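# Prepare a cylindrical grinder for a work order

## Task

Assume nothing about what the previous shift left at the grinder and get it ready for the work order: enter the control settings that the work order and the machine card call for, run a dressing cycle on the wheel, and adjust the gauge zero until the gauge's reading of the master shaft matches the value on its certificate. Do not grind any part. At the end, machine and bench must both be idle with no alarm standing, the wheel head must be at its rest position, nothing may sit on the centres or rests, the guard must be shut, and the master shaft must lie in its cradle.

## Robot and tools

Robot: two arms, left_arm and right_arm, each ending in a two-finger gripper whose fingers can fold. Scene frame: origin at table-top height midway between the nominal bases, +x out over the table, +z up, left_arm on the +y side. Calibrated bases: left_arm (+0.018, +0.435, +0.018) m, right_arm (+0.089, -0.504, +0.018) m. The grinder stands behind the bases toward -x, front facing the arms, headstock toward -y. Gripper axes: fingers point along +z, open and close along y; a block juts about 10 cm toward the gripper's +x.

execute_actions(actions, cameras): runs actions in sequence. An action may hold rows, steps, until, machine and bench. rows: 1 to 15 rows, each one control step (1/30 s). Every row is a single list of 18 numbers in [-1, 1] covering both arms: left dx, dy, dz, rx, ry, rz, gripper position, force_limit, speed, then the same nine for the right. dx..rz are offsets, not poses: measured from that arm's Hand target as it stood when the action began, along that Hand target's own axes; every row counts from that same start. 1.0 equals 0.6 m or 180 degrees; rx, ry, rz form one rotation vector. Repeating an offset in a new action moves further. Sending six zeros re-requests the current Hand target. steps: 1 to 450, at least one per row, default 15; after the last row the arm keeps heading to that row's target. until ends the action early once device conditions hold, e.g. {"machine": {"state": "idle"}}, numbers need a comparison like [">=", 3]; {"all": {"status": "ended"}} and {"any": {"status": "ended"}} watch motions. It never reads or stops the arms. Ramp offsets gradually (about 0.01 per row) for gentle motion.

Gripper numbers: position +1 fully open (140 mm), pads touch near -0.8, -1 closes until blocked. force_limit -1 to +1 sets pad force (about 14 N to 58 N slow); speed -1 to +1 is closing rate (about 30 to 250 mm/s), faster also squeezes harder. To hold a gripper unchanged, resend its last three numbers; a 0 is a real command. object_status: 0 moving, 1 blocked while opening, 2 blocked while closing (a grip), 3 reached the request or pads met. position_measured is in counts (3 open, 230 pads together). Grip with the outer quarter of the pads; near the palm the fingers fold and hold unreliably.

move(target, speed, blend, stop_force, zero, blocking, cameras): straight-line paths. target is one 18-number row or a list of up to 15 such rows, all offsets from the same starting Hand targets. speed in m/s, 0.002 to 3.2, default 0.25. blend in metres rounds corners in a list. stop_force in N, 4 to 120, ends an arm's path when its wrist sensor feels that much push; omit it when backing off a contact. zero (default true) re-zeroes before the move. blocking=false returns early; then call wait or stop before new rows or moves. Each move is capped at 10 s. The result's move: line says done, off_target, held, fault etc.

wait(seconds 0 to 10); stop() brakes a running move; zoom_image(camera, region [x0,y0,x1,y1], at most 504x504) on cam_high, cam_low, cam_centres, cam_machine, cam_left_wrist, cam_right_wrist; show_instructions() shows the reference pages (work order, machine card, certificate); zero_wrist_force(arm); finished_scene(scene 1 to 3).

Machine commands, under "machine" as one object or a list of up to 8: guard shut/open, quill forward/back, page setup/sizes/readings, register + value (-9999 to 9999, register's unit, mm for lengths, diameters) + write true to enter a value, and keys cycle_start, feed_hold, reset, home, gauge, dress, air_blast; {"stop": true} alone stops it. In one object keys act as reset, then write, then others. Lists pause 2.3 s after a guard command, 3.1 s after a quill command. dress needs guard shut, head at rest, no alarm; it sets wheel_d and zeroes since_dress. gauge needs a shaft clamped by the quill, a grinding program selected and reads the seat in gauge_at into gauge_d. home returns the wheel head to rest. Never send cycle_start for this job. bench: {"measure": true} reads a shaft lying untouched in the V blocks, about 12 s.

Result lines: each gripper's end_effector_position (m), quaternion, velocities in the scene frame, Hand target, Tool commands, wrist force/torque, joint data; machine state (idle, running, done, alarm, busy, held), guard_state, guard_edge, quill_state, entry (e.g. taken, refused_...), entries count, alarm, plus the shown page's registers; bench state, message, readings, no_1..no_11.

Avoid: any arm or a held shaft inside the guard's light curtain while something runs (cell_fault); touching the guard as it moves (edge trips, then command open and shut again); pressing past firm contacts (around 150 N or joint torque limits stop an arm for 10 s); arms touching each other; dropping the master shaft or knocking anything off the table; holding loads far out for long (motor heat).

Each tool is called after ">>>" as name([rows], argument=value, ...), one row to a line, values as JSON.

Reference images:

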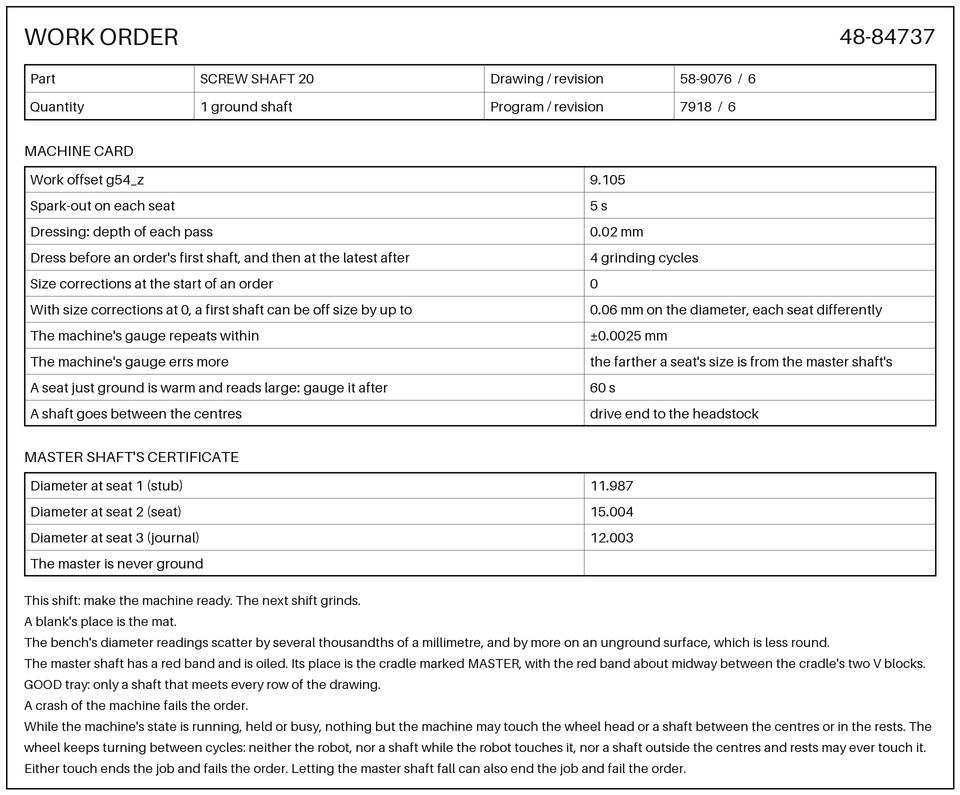

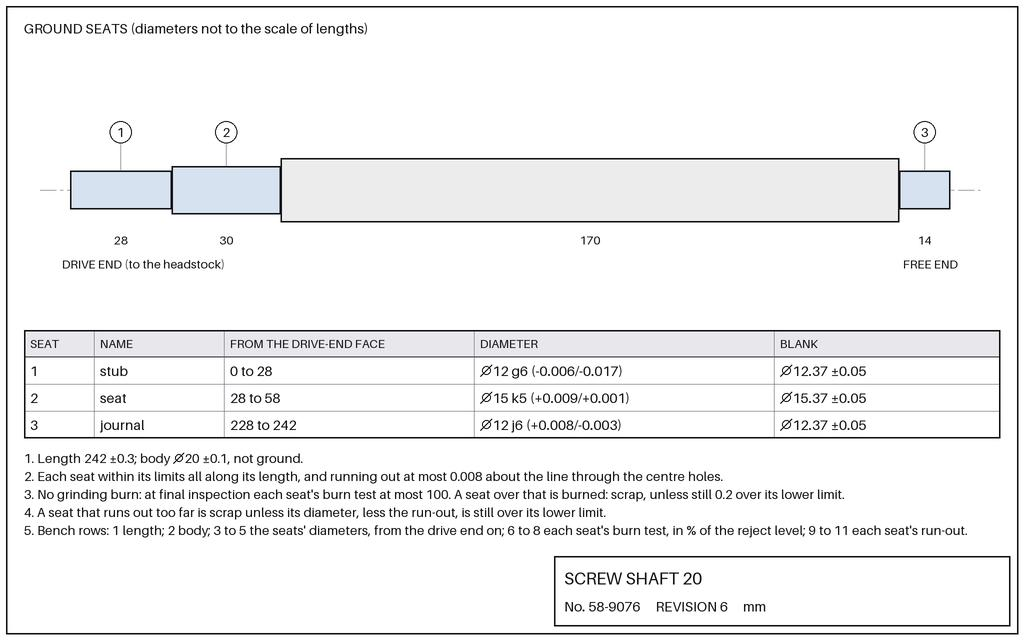

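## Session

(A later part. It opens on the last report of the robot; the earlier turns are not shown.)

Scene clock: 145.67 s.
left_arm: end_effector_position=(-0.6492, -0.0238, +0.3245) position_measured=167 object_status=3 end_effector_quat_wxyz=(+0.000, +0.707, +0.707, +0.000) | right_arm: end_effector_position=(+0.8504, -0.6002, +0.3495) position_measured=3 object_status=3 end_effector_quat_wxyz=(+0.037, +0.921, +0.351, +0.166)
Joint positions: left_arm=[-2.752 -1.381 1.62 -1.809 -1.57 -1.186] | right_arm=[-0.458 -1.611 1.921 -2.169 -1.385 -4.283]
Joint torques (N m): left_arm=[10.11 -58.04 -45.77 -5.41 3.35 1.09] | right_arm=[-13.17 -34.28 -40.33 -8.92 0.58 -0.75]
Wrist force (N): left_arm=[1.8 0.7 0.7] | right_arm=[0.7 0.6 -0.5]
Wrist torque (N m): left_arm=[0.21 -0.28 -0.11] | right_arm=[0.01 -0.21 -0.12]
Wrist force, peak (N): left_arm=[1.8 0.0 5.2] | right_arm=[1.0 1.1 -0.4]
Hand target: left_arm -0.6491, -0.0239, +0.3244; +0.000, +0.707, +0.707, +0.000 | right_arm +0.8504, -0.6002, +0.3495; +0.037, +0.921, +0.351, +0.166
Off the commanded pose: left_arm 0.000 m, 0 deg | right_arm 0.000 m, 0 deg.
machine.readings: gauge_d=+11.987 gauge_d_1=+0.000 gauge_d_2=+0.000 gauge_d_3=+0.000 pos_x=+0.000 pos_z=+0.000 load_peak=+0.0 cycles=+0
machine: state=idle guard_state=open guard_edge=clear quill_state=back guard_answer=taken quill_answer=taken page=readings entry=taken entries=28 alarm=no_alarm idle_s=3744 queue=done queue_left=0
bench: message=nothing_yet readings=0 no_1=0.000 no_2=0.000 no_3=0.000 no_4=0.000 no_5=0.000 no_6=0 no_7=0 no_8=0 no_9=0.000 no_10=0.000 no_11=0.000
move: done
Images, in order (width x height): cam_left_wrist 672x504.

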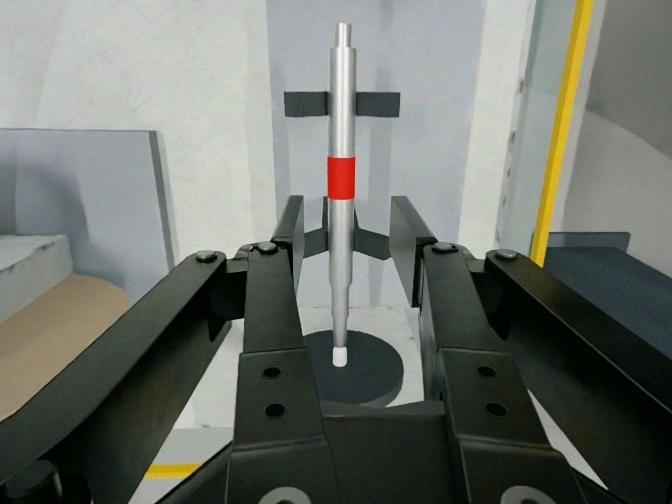

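>>> move(target=[0,0,0.2183,0,0,0,-0.3,0.3,-1,0,0,0,0,0,0,1,1,1], speed=0.12, cameras=["cam_left_wrist"])

>>> execute_actions([
  {"rows":[[0,0,0,0,0,0,-1,0.3,-1,0,0,0,0,0,0,1,1,1]],"steps":60},
], cameras=["cam_left_wrist"])

Scene clock: 147.47 s.
left_arm: end_effector_position=(-0.6491, -0.0239, +0.1934) position_measured=167 object_status=3 end_effector_quat_wxyz=(+0.000, +0.707, +0.707, +0.000) | right_arm: end_effector_position=(+0.8504, -0.6002, +0.3495) position_measured=3 object_status=3 end_effector_quat_wxyz=(+0.037, +0.921, +0.351, +0.166)
Joint positions: left_arm=[-2.752 -1.307 1.772 -2.035 -1.57 -1.186] | right_arm=[-0.458 -1.611 1.921 -2.169 -1.385 -4.283]
Joint torques (N m): left_arm=[13.31 -71.4 -50.47 -4.95 2.48 2.49] | right_arm=[-13.13 -32.19 -39.83 -8.96 0.52 -0.75]
Wrist force (N): left_arm=[1.7 0.7 0.5] | right_arm=[0.2 0.4 -0.6]
Wrist torque (N m): left_arm=[0.20 -0.27 -0.06] | right_arm=[-0.02 -0.10 -0.12]
Wrist force, peak (N): left_arm=[1.9 0.8 3.2] | right_arm=[0.5 1.2 -1.0]
Hand target: left_arm -0.6491, -0.0239, +0.1934; +0.000, +0.707, +0.707, +0.000 | right_arm +0.8504, -0.6002, +0.3495; +0.037, +0.921, +0.351, +0.166
Off the commanded pose: left_arm 0.000 m, 0 deg | right_arm 0.000 m, 0 deg.
machine.readings: gauge_d=+11.987 gauge_d_1=+0.000 gauge_d_2=+0.000 gauge_d_3=+0.000 pos_x=+0.000 pos_z=+0.000 load_peak=+0.0 cycles=+0
machine: state=idle guard_state=open guard_edge=clear quill_state=back guard_answer=taken quill_answer=taken page=readings entry=taken entries=28 alarm=no_alarm idle_s=3746 queue=done queue_left=0
bench: message=nothing_yet readings=0 no_1=0.000 no_2=0.000 no_3=0.000 no_4=0.000 no_5=0.000 no_6=0 no_7=0 no_8=0 no_9=0.000 no_10=0.000 no_11=0.000
move: done
Images, in order (width x height): cam_left_wrist 672x504.

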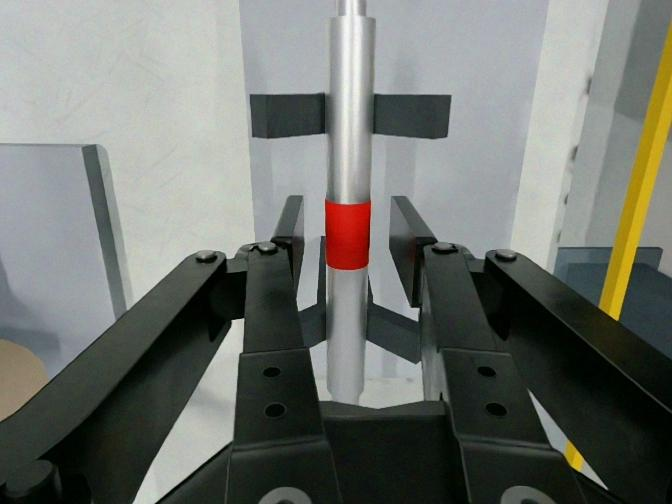

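Scene clock: 149.67 s.
left_arm: end_effector_position=(-0.6491, -0.0239, +0.1934) position_measured=203 object_status=2 end_effector_quat_wxyz=(+0.000, +0.707, +0.707, +0.000) | right_arm: end_effector_position=(+0.8504, -0.6002, +0.3495) position_measured=3 object_status=3 end_effector_quat_wxyz=(+0.037, +0.921, +0.351, +0.166)
Joint positions: left_arm=[-2.752 -1.307 1.772 -2.035 -1.57 -1.186] | right_arm=[-0.458 -1.611 1.921 -2.169 -1.385 -4.283]
Joint torques (N m): left_arm=[12.63 -65.85 -37.01 -1.98 2.7 2.08] | right_arm=[-13.04 -31.75 -40.08 -8.64 0.47 -0.73]
Wrist force (N): left_arm=[2.0 -5.3 -2.6] | right_arm=[0.8 0.6 -0.3]
Wrist torque (N m): left_arm=[0.32 -0.25 -0.08] | right_arm=[0.02 -0.23 -0.12]
Wrist force, peak (N): left_arm=[2.0 -5.7 -2.7] | right_arm=[1.0 0.8 -0.9]
Hand target: left_arm -0.6491, -0.0239, +0.1934; +0.000, +0.707, +0.707, +0.000 | right_arm +0.8504, -0.6002, +0.3495; +0.037, +0.921, +0.351, +0.166
Off the commanded pose: left_arm 0.000 m, 0 deg | right_arm 0.000 m, 0 deg.
machine.readings: gauge_d=+11.987 gauge_d_1=+0.000 gauge_d_2=+0.000 gauge_d_3=+0.000 pos_x=+0.000 pos_z=+0.000 load_peak=+0.0 cycles=+0
machine: state=idle guard_state=open guard_edge=clear quill_state=back guard_answer=taken quill_answer=taken page=readings entry=taken entries=28 alarm=no_alarm idle_s=3748 queue=done queue_left=0
bench: message=nothing_yet readings=0 no_1=0.000 no_2=0.000 no_3=0.000 no_4=0.000 no_5=0.000 no_6=0 no_7=0 no_8=0 no_9=0.000 no_10=0.000 no_11=0.000
Images, in order (width x height): cam_left_wrist 672x504.

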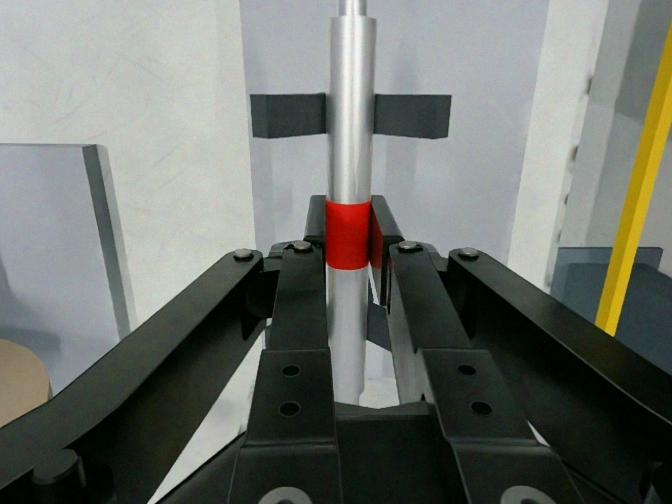

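>>> move([
  [0.0167,0,-0.001,0,0,0,-1,0.3,-1,0,0,0,0,0,0,1,1,1],
  [0.0167,0,-0.394,0,0,0,-1,0.3,-1,0,0,0,0,0,0,1,1,1],
  [0.04,0.65,-0.394,0,0,0,-1,0.3,-1,0,0,0,0,0,0,1,1,1],
], speed=[0.03,0.15,0.25], blend=[0,0.05,0], cameras=["cam_machine","cam_left_wrist"])

Scene clock: 154.43 s.
left_arm: end_effector_position=(-0.2592, +0.0002, +0.4299) position_measured=203 object_status=2 end_effector_quat_wxyz=(+0.000, +0.707, +0.707, +0.000) | right_arm: end_effector_position=(+0.8504, -0.6002, +0.3495) position_measured=3 object_status=3 end_effector_quat_wxyz=(+0.037, +0.921, +0.351, +0.166)
Joint positions: left_arm=[-2.479 -1.914 1.923 -1.579 -1.57 -0.913] | right_arm=[-0.458 -1.611 1.921 -2.169 -1.385 -4.283]
Joint torques (N m): left_arm=[12.02 -32.2 -57.07 -6.94 -3.94 -0.15] | right_arm=[-13.25 -32.12 -39.85 -8.97 0.45 -0.78]
Wrist force (N): left_arm=[2.5 -0.1 6.3] | right_arm=[0.6 0.5 -0.8]
Wrist torque (N m): left_arm=[0.08 -0.37 -0.06] | right_arm=[0.00 -0.17 -0.12]
Wrist force, peak (N): left_arm=[2.7 0.7 9.6] | right_arm=[0.8 1.2 -0.9]
Hand target: left_arm -0.2592, +0.0002, +0.4300; +0.000, +0.707, +0.707, +0.000 | right_arm +0.8504, -0.6002, +0.3495; +0.037, +0.921, +0.351, +0.166
Off the commanded pose: left_arm 0.000 m, 0 deg | right_arm 0.000 m, 0 deg.
machine.readings: gauge_d=+11.987 gauge_d_1=+0.000 gauge_d_2=+0.000 gauge_d_3=+0.000 pos_x=+0.000 pos_z=+0.000 load_peak=+0.0 cycles=+0
machine: state=idle guard_state=open guard_edge=clear quill_state=back guard_answer=taken quill_answer=taken page=readings entry=taken entries=28 alarm=no_alarm idle_s=3753 queue=done queue_left=0
bench: message=nothing_yet readings=0 no_1=0.000 no_2=0.000 no_3=0.000 no_4=0.000 no_5=0.000 no_6=0 no_7=0 no_8=0 no_9=0.000 no_10=0.000 no_11=0.000
move: done
Images, in order (width x height): cam_machine 672x504, cam_left_wrist 672x504.

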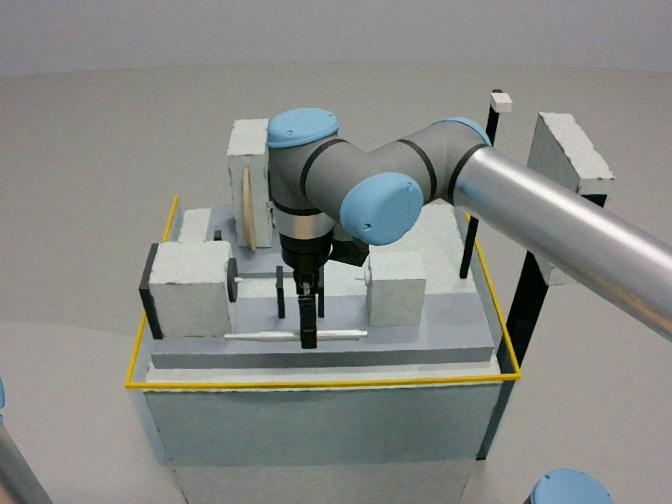

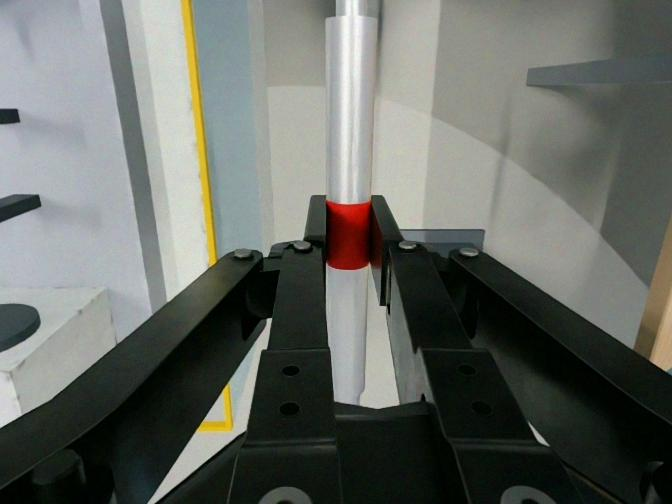

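>>> move(target=[-0.167,0.932,0.017,0,0,0,-1,0.3,-1,0,0,0,0,0,0,1,1,1], speed=0.3)

>>> move(target=[0.6723,0.459,0.33,0,0,-0.5197,-1,0.3,-1,0,0,0,0,0,0,1,1,1], speed=0.25, cameras=["cam_left_wrist","cam_high"])

Scene clock: 157.33 s.
left_arm: end_effector_position=(+0.2999, -0.0999, +0.4201) position_measured=203 object_status=2 end_effector_quat_wxyz=(+0.000, +0.707, +0.707, +0.000) | right_arm: end_effector_position=(+0.8504, -0.6002, +0.3495) position_measured=3 object_status=3 end_effector_quat_wxyz=(+0.037, +0.921, +0.351, +0.166)
Joint positions: left_arm=[-1.373 -1.753 1.824 -1.642 -1.571 0.193] | right_arm=[-0.458 -1.611 1.921 -2.169 -1.385 -4.283]
Joint torques (N m): left_arm=[11.78 -28.31 -57.17 -3.79 0.73 2.13] | right_arm=[-13.42 -31.55 -39.9 -8.84 0.44 -0.75]
Wrist force (N): left_arm=[2.4 0.1 5.3] | right_arm=[0.8 0.7 -0.6]
Wrist torque (N m): left_arm=[0.13 -0.38 -0.03] | right_arm=[0.03 -0.22 -0.13]
Wrist force, peak (N): left_arm=[3.4 -5.4 5.9] | right_arm=[1.0 0.5 -1.1]
Hand target: left_arm +0.3000, -0.0999, +0.4201; +0.000, +0.707, +0.707, +0.000 | right_arm +0.8504, -0.6002, +0.3495; +0.037, +0.921, +0.351, +0.166
Off the commanded pose: left_arm 0.000 m, 0 deg | right_arm 0.000 m, 0 deg.
machine.readings: gauge_d=+11.987 gauge_d_1=+0.000 gauge_d_2=+0.000 gauge_d_3=+0.000 pos_x=+0.000 pos_z=+0.000 load_peak=+0.0 cycles=+0
machine: state=idle guard_state=open guard_edge=clear quill_state=back guard_answer=taken quill_answer=taken page=readings entry=taken entries=28 alarm=no_alarm idle_s=3756 queue=done queue_left=0
bench: message=nothing_yet readings=0 no_1=0.000 no_2=0.000 no_3=0.000 no_4=0.000 no_5=0.000 no_6=0 no_7=0 no_8=0 no_9=0.000 no_10=0.000 no_11=0.000
move: done

Scene clock: 161.03 s.
left_arm: end_effector_position=(+0.5754, +0.3034, +0.2221) position_measured=203 object_status=2 end_effector_quat_wxyz=(+0.000, -0.031, +1.000, +0.000) | right_arm: end_effector_position=(+0.8504, -0.6002, +0.3495) position_measured=3 object_status=3 end_effector_quat_wxyz=(+0.037, +0.921, +0.351, +0.166)
Joint positions: left_arm=[-0.536 -1.722 2.159 -2.008 -1.571 -0.602] | right_arm=[-0.458 -1.611 1.921 -2.169 -1.385 -4.283]
Joint torques (N m): left_arm=[9.43 -33.26 -57.85 -4.01 -2.52 1.01] | right_arm=[-13.34 -33.93 -40.14 -8.79 0.71 -0.62]
Wrist force (N): left_arm=[2.5 -0.3 5.7] | right_arm=[0.5 0.7 -0.4]
Wrist torque (N m): left_arm=[0.01 -0.46 -0.19] | right_arm=[0.03 -0.17 -0.13]
Wrist force, peak (N): left_arm=[0.7 2.6 7.2] | right_arm=[1.0 0.9 -0.7]
Hand target: left_arm +0.5755, +0.3035, +0.2221; +0.000, -0.031, +1.000, +0.000 | right_arm +0.8504, -0.6002, +0.3495; +0.037, +0.921, +0.351, +0.166
Off the commanded pose: left_arm 0.000 m, 0 deg | right_arm 0.000 m, 0 deg.
machine.readings: gauge_d=+11.987 gauge_d_1=+0.000 gauge_d_2=+0.000 gauge_d_3=+0.000 pos_x=+0.000 pos_z=+0.000 load_peak=+0.0 cycles=+0
machine: state=idle guard_state=open guard_edge=clear quill_state=back guard_answer=taken quill_answer=taken page=readings entry=taken entries=28 alarm=no_alarm idle_s=3759 queue=done queue_left=0
bench: message=nothing_yet readings=0 no_1=0.000 no_2=0.000 no_3=0.000 no_4=0.000 no_5=0.000 no_6=0 no_7=0 no_8=0 no_9=0.000 no_10=0.000 no_11=0.000
move: done
Images, in order (width x height): cam_high 672x504, cam_left_wrist 672x504.

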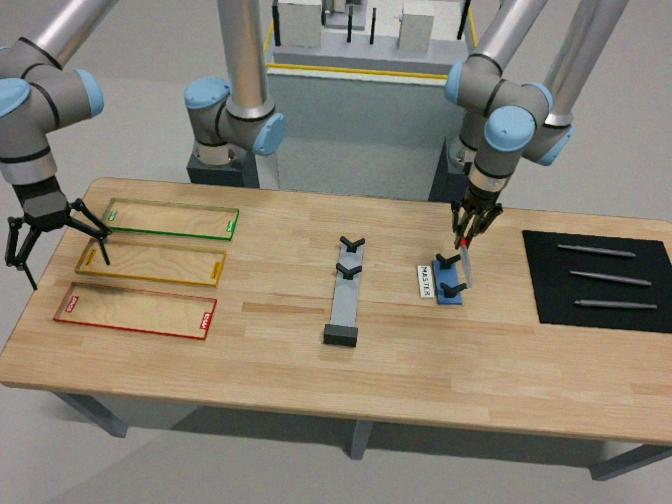

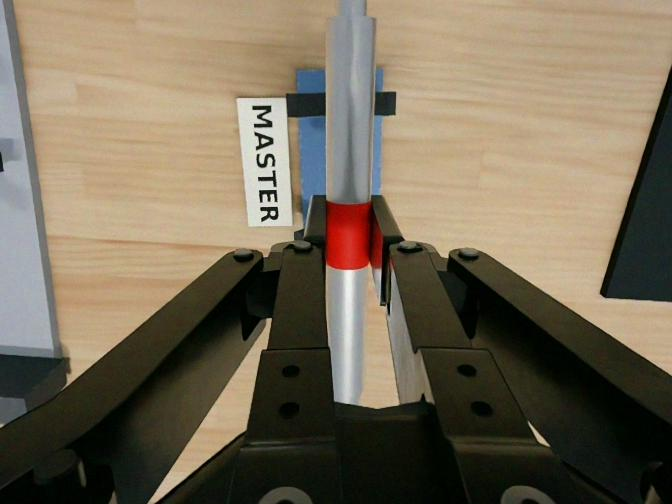

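>>> move(target=[0,-0.0005,0.235,0,0,0,-1,0.3,-1,0,0,0,0,0,0,1,1,1], speed=0.15)

>>> move(target=[0,0,0.03,0,0,0,-1,0.3,-1,0,0,0,0,0,0,1,1,1], speed=0.008, stop_force=8, cameras=["cam_left_wrist"])

Scene clock: 162.83 s.
left_arm: end_effector_position=(+0.5755, +0.3031, +0.0811) position_measured=203 object_status=2 end_effector_quat_wxyz=(+0.000, -0.031, +1.000, +0.000) | right_arm: end_effector_position=(+0.8504, -0.6002, +0.3495) position_measured=3 object_status=3 end_effector_quat_wxyz=(+0.037, +0.921, +0.351, +0.166)
Joint positions: left_arm=[-0.536 -1.558 2.308 -2.321 -1.571 -0.603] | right_arm=[-0.458 -1.611 1.921 -2.169 -1.385 -4.283]
Joint torques (N m): left_arm=[6.24 -32.74 -43.3 -6.05 3.43 0.65] | right_arm=[-11.91 -31.36 -40.31 -9.02 0.47 -0.69]
Wrist force (N): left_arm=[2.3 0.2 5.6] | right_arm=[0.6 0.5 -0.6]
Wrist torque (N m): left_arm=[0.12 -0.39 -0.14] | right_arm=[-0.01 -0.18 -0.13]
Wrist force, peak (N): left_arm=[2.3 0.3 9.2] | right_arm=[0.7 1.1 -0.8]
Hand target: left_arm +0.5755, +0.3031, +0.0811; +0.000, -0.031, +1.000, +0.000 | right_arm +0.8504, -0.6002, +0.3495; +0.037, +0.921, +0.351, +0.166
Off the commanded pose: left_arm 0.000 m, 0 deg | right_arm 0.000 m, 0 deg.
machine.readings: gauge_d=+11.987 gauge_d_1=+0.000 gauge_d_2=+0.000 gauge_d_3=+0.000 pos_x=+0.000 pos_z=+0.000 load_peak=+0.0 cycles=+0
machine: state=idle guard_state=open guard_edge=clear quill_state=back guard_answer=taken quill_answer=taken page=readings entry=taken entries=28 alarm=no_alarm idle_s=3761 queue=done queue_left=0
bench: message=nothing_yet readings=0 no_1=0.000 no_2=0.000 no_3=0.000 no_4=0.000 no_5=0.000 no_6=0 no_7=0 no_8=0 no_9=0.000 no_10=0.000 no_11=0.000
move: done

Scene clock: 164.83 s.
left_arm: end_effector_position=(+0.5756, +0.3032, +0.0738) position_measured=203 object_status=2 end_effector_quat_wxyz=(+0.000, -0.031, +1.000, +0.000) | right_arm: end_effector_position=(+0.8504, -0.6002, +0.3495) position_measured=3 object_status=3 end_effector_quat_wxyz=(+0.037, +0.921, +0.351, +0.166)
Joint positions: left_arm=[-0.536 -1.547 2.314 -2.339 -1.571 -0.602] | right_arm=[-0.458 -1.611 1.921 -2.169 -1.385 -4.283]
Joint torques (N m): left_arm=[-2.51 -49.86 -46.1 -3.1 -3.67 2.16] | right_arm=[-12.74 -32.71 -40.2 -8.76 0.5 -0.79]
Wrist force (N): left_arm=[2.5 1.9 -0.5] | right_arm=[0.6 0.8 -0.6]
Wrist torque (N m): left_arm=[0.15 -0.41 -0.59] | right_arm=[0.05 -0.19 -0.13]
Wrist force, peak (N): left_arm=[3.0 8.0 -14.0] | right_arm=[0.9 1.0 -0.9]
Hand target: left_arm +0.5756, +0.3031, +0.0738; +0.000, -0.031, +1.000, +0.000 (not the last commanded pose) | right_arm +0.8504, -0.6002, +0.3495; +0.037, +0.921, +0.351, +0.166
Off the commanded pose: left_arm 0.011 m, 0 deg | right_arm 0.000 m, 0 deg.
machine.readings: gauge_d=+11.987 gauge_d_1=+0.000 gauge_d_2=+0.000 gauge_d_3=+0.000 pos_x=+0.000 pos_z=+0.000 load_peak=+0.0 cycles=+0
machine: state=idle guard_state=open guard_edge=clear quill_state=back guard_answer=taken quill_answer=taken page=readings entry=taken entries=28 alarm=no_alarm idle_s=3763 queue=done queue_left=0
bench: message=nothing_yet readings=0 no_1=0.000 no_2=0.000 no_3=0.000 no_4=0.000 no_5=0.000 no_6=0 no_7=0 no_8=0 no_9=0.000 no_10=0.000 no_11=0.000
move: contact (left_arm)
Images, in order (width x height): cam_left_wrist 672x504.

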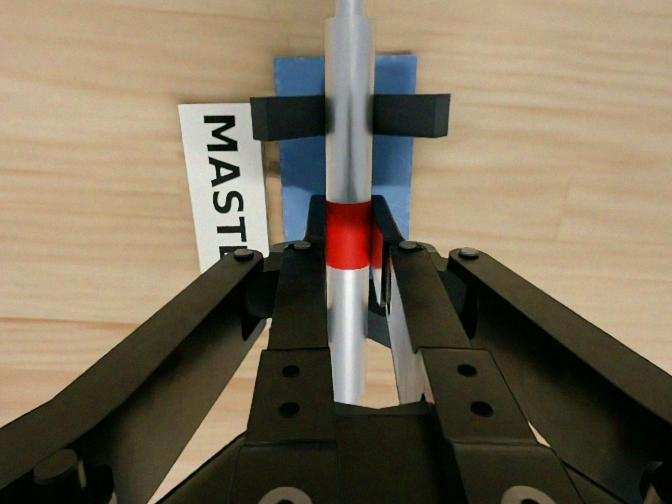

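>>> move(target=[0,0.0008,0.0008,0,0,0,-1,0.3,-1,0,0,0,0,0,0,1,1,1], speed=0.01)

>>> execute_actions([
  {"rows":[[0,0,0,0,0,0,-0.3,0.3,-1,0,0,0,0,0,0,1,1,1]],"steps":45},
], cameras=["cam_left_wrist"])

Scene clock: 165.70 s.
left_arm: end_effector_position=(+0.5756, +0.3036, +0.0734) position_measured=203 object_status=2 end_effector_quat_wxyz=(+0.000, -0.031, +1.000, +0.000) | right_arm: end_effector_position=(+0.8504, -0.6002, +0.3495) position_measured=3 object_status=3 end_effector_quat_wxyz=(+0.037, +0.921, +0.351, +0.166)
Joint positions: left_arm=[-0.535 -1.546 2.315 -2.34 -1.571 -0.602] | right_arm=[-0.458 -1.611 1.921 -2.169 -1.385 -4.283]
Joint torques (N m): left_arm=[10.97 -24.87 -26.34 -4.27 -2.75 3.3] | right_arm=[-10.65 -32.17 -39.93 -8.88 0.4 -0.89]
Wrist force (N): left_arm=[2.1 0.0 -9.9] | right_arm=[0.3 0.4 -0.9]
Wrist torque (N m): left_arm=[0.17 -0.46 -0.97] | right_arm=[-0.03 -0.12 -0.12]
Wrist force, peak (N): left_arm=[1.8 0.3 -10.1] | right_arm=[1.0 0.8 -0.8]
Hand target: left_arm +0.5755, +0.3036, +0.0733; +0.000, -0.031, +1.000, +0.000 | right_arm +0.8504, -0.6002, +0.3495; +0.037, +0.921, +0.351, +0.166
Off the commanded pose: left_arm 0.000 m, 0 deg | right_arm 0.000 m, 0 deg.
machine.readings: gauge_d=+11.987 gauge_d_1=+0.000 gauge_d_2=+0.000 gauge_d_3=+0.000 pos_x=+0.000 pos_z=+0.000 load_peak=+0.0 cycles=+0
machine: state=idle guard_state=open guard_edge=clear quill_state=back guard_answer=taken quill_answer=taken page=readings entry=taken entries=28 alarm=no_alarm idle_s=3764 queue=done queue_left=0
bench: message=nothing_yet readings=0 no_1=0.000 no_2=0.000 no_3=0.000 no_4=0.000 no_5=0.000 no_6=0 no_7=0 no_8=0 no_9=0.000 no_10=0.000 no_11=0.000
move: done

Scene clock: 167.40 s.
left_arm: end_effector_position=(+0.5755, +0.3036, +0.0733) position_measured=167 object_status=3 end_effector_quat_wxyz=(+0.000, -0.031, +1.000, +0.000) | right_arm: end_effector_position=(+0.8504, -0.6002, +0.3495) position_measured=3 object_status=3 end_effector_quat_wxyz=(+0.037, +0.921, +0.351, +0.166)
Joint positions: left_arm=[-0.535 -1.546 2.315 -2.34 -1.571 -0.602] | right_arm=[-0.458 -1.611 1.921 -2.169 -1.385 -4.283]
Joint torques (N m): left_arm=[7.54 -49.01 -46.14 -3.23 1.32 -1.64] | right_arm=[-12.86 -33.18 -40.48 -8.93 0.39 -0.65]
Wrist force (N): left_arm=[2.6 0.2 0.7] | right_arm=[0.5 0.7 -0.5]
Wrist torque (N m): left_arm=[0.13 -0.49 -0.20] | right_arm=[0.04 -0.16 -0.12]
Wrist force, peak (N): left_arm=[2.1 0.3 -10.3] | right_arm=[1.0 0.8 -0.8]
Hand target: left_arm +0.5755, +0.3036, +0.0733; +0.000, -0.031, +1.000, +0.000 | right_arm +0.8504, -0.6002, +0.3495; +0.037, +0.921, +0.351, +0.166
Off the commanded pose: left_arm 0.000 m, 0 deg | right_arm 0.000 m, 0 deg.
machine.readings: gauge_d=+11.987 gauge_d_1=+0.000 gauge_d_2=+0.000 gauge_d_3=+0.000 pos_x=+0.000 pos_z=+0.000 load_peak=+0.0 cycles=+0
machine: state=idle guard_state=open guard_edge=clear quill_state=back guard_answer=taken quill_answer=taken page=readings entry=taken entries=28 alarm=no_alarm idle_s=3766 queue=done queue_left=0
bench: message=nothing_yet readings=0 no_1=0.000 no_2=0.000 no_3=0.000 no_4=0.000 no_5=0.000 no_6=0 no_7=0 no_8=0 no_9=0.000 no_10=0.000 no_11=0.000
Images, in order (width x height): cam_left_wrist 672x504.

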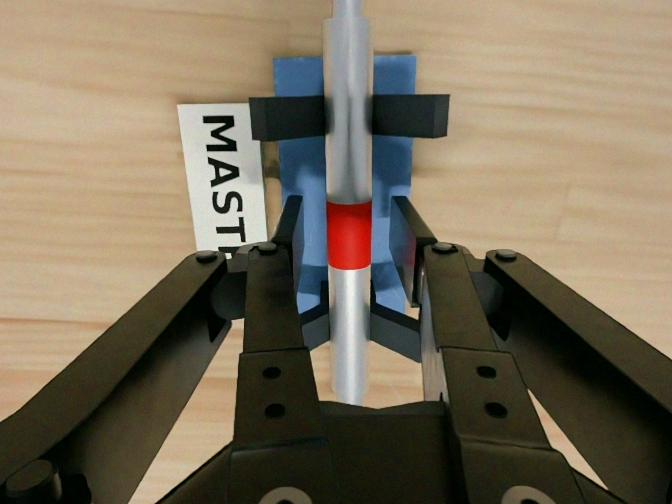

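>>> move(target=[0,0,-0.3,0,0,0,-0.3,0.3,-1,0,0,0,0,0,0,1,1,1], speed=0.12)

>>> execute_actions([
  {"machine":[{"page":"setup"},{"guard":"shut"}],"steps":150,"until":{"machine":{"guard_state":"shut","queue":["!=","running"]}}},
], cameras=["all"])

Scene clock: 169.57 s.
left_arm: end_effector_position=(+0.5755, +0.3037, +0.2533) position_measured=167 object_status=3 end_effector_quat_wxyz=(+0.000, -0.031, +1.000, +0.000) | right_arm: end_effector_position=(+0.8504, -0.6002, +0.3495) position_measured=3 object_status=3 end_effector_quat_wxyz=(+0.037, +0.921, +0.351, +0.166)
Joint positions: left_arm=[-0.535 -1.746 2.119 -1.944 -1.571 -0.602] | right_arm=[-0.458 -1.611 1.921 -2.169 -1.385 -4.283]
Joint torques (N m): left_arm=[-5.35 -33.55 -51 -4.43 3.37 0.15] | right_arm=[-12.71 -34.19 -40.19 -8.87 0.52 -0.57]
Wrist force (N): left_arm=[2.8 0.4 1.1] | right_arm=[0.9 0.7 -0.4]
Wrist torque (N m): left_arm=[0.16 -0.58 -0.19] | right_arm=[0.02 -0.25 -0.13]
Wrist force, peak (N): left_arm=[2.4 0.5 3.3] | right_arm=[0.8 0.9 -1.0]
Hand target: left_arm +0.5754, +0.3037, +0.2533; +0.000, -0.031, +1.000, +0.000 | right_arm +0.8504, -0.6002, +0.3495; +0.037, +0.921, +0.351, +0.166
Off the commanded pose: left_arm 0.000 m, 0 deg | right_arm 0.000 m, 0 deg.
machine.readings: gauge_d=+11.987 gauge_d_1=+0.000 gauge_d_2=+0.000 gauge_d_3=+0.000 pos_x=+0.000 pos_z=+0.000 load_peak=+0.0 cycles=+0
machine: state=idle guard_state=open guard_edge=clear quill_state=back guard_answer=taken quill_answer=taken page=readings entry=taken entries=28 alarm=no_alarm idle_s=3768 queue=done queue_left=0
bench: message=nothing_yet readings=0 no_1=0.000 no_2=0.000 no_3=0.000 no_4=0.000 no_5=0.000 no_6=0 no_7=0 no_8=0 no_9=0.000 no_10=0.000 no_11=0.000
move: done

Scene clock: 172.17 s.
left_arm: end_effector_position=(+0.5754, +0.3037, +0.2533) position_measured=167 object_status=3 end_effector_quat_wxyz=(+0.000, -0.031, +1.000, +0.000) | right_arm: end_effector_position=(+0.8504, -0.6002, +0.3495) position_measured=3 object_status=3 end_effector_quat_wxyz=(+0.037, +0.921, +0.351, +0.166)
Joint positions: left_arm=[-0.535 -1.746 2.118 -1.944 -1.571 -0.602] | right_arm=[-0.458 -1.611 1.921 -2.169 -1.385 -4.283]
Joint torques (N m): left_arm=[-15.12 -34.08 -55.96 -3.54 3.46 -2.12] | right_arm=[-12.74 -32.89 -39.88 -9.07 0.03 -0.61]
Wrist force (N): left_arm=[2.5 0.3 1.0] | right_arm=[0.7 0.7 -0.6]
Wrist torque (N m): left_arm=[0.15 -0.52 -0.19] | right_arm=[0.04 -0.21 -0.12]
Wrist force, peak (N): left_arm=[2.9 0.6 0.9] | right_arm=[0.6 1.1 -0.8]
Hand target: left_arm +0.5754, +0.3037, +0.2533; +0.000, -0.031, +1.000, +0.000 | right_arm +0.8504, -0.6002, +0.3495; +0.037, +0.921, +0.351, +0.166
Tool commands: left_gripper/position=-0.3 left_gripper/force_limit=+0.3 left_gripper/speed=-1.0 right_gripper/position=+1.0 right_gripper/force_limit=+1.0 right_gripper/speed=+1.0
Off the commanded pose: left_arm 0.000 m, 0 deg | right_arm 0.000 m, 0 deg.
machine.setup: program=+7918 g54_z=+9.105 wheel_d=+289.507 sparkout_s=+5.0 dress_depth=+0.020 gauge_at=+1 gauge_zero=+0.033 program_revision=+6 since_dress=+0 stored1_number=+7918 stored1_revision=+6 stored2_number=+3289 stored2_revision=+2 stored3_number=+8004 stored3_revision=+3 stored4_number=+9000 stored4_revision=+1
machine: state=idle guard_state=shut guard_edge=clear quill_state=back guard_answer=taken quill_answer=taken page=setup entry=taken entries=28 alarm=no_alarm idle_s=3770 queue=done queue_left=0
bench: message=nothing_yet readings=0 no_1=0.000 no_2=0.000 no_3=0.000 no_4=0.000 no_5=0.000 no_6=0 no_7=0 no_8=0 no_9=0.000 no_10=0.000 no_11=0.000

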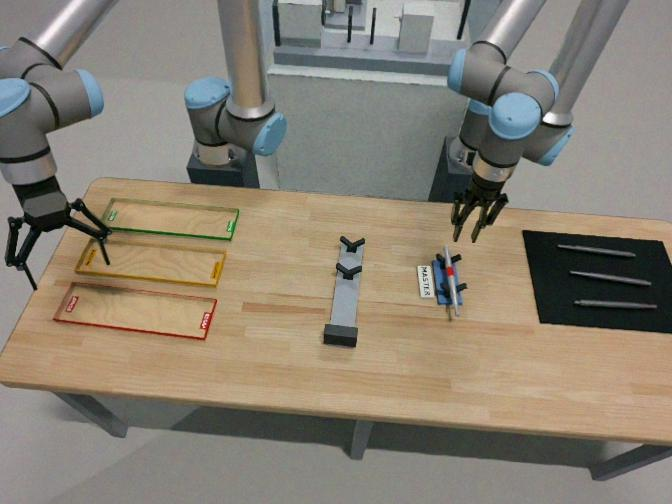

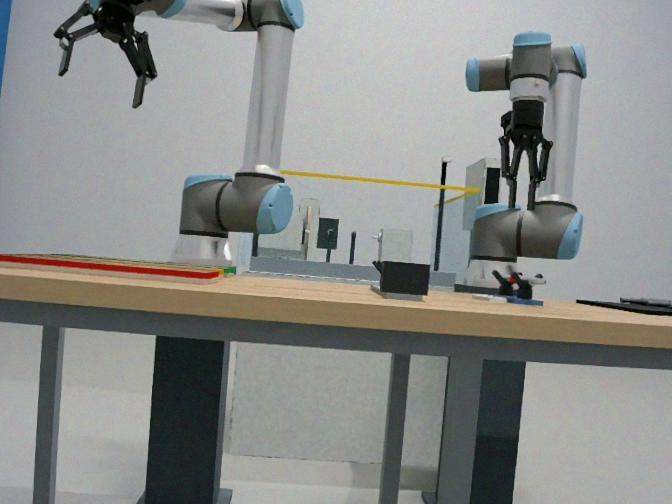

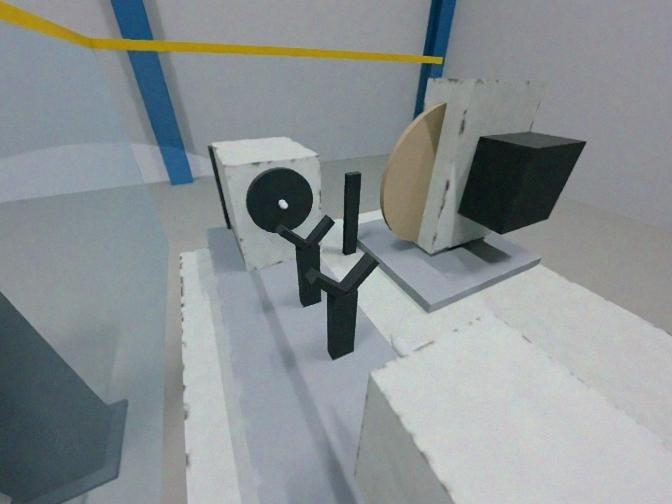

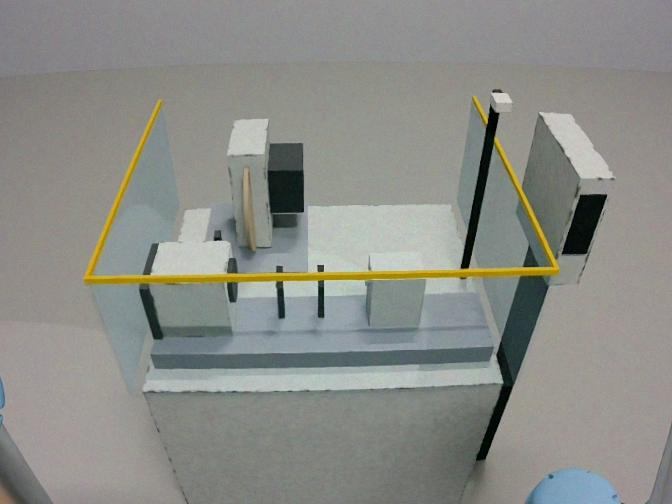

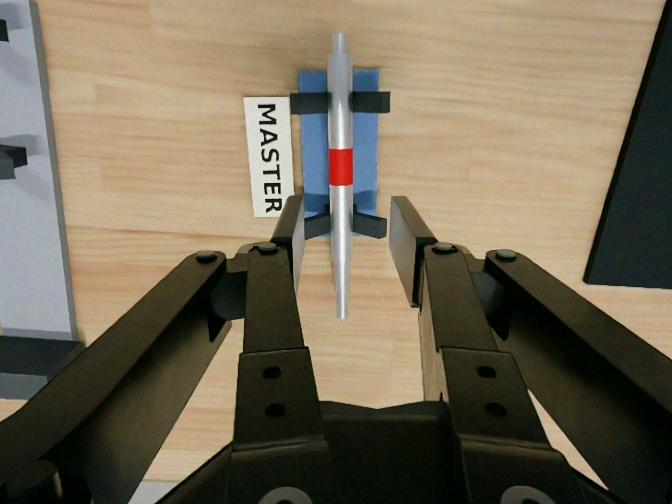

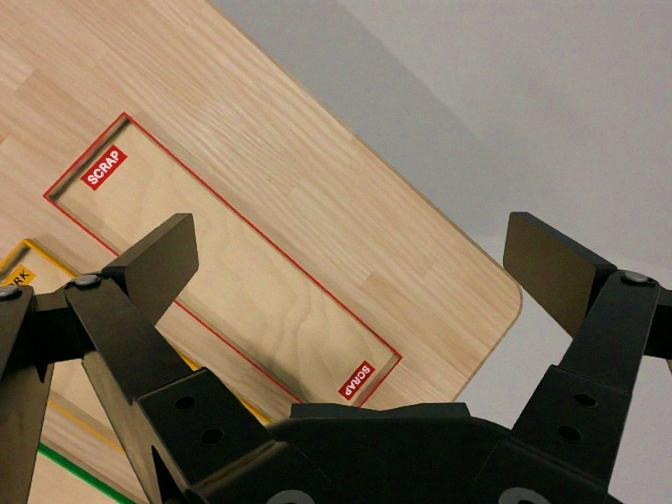

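>>> finished_scene(scene=1)

The scene is finished: the task was done.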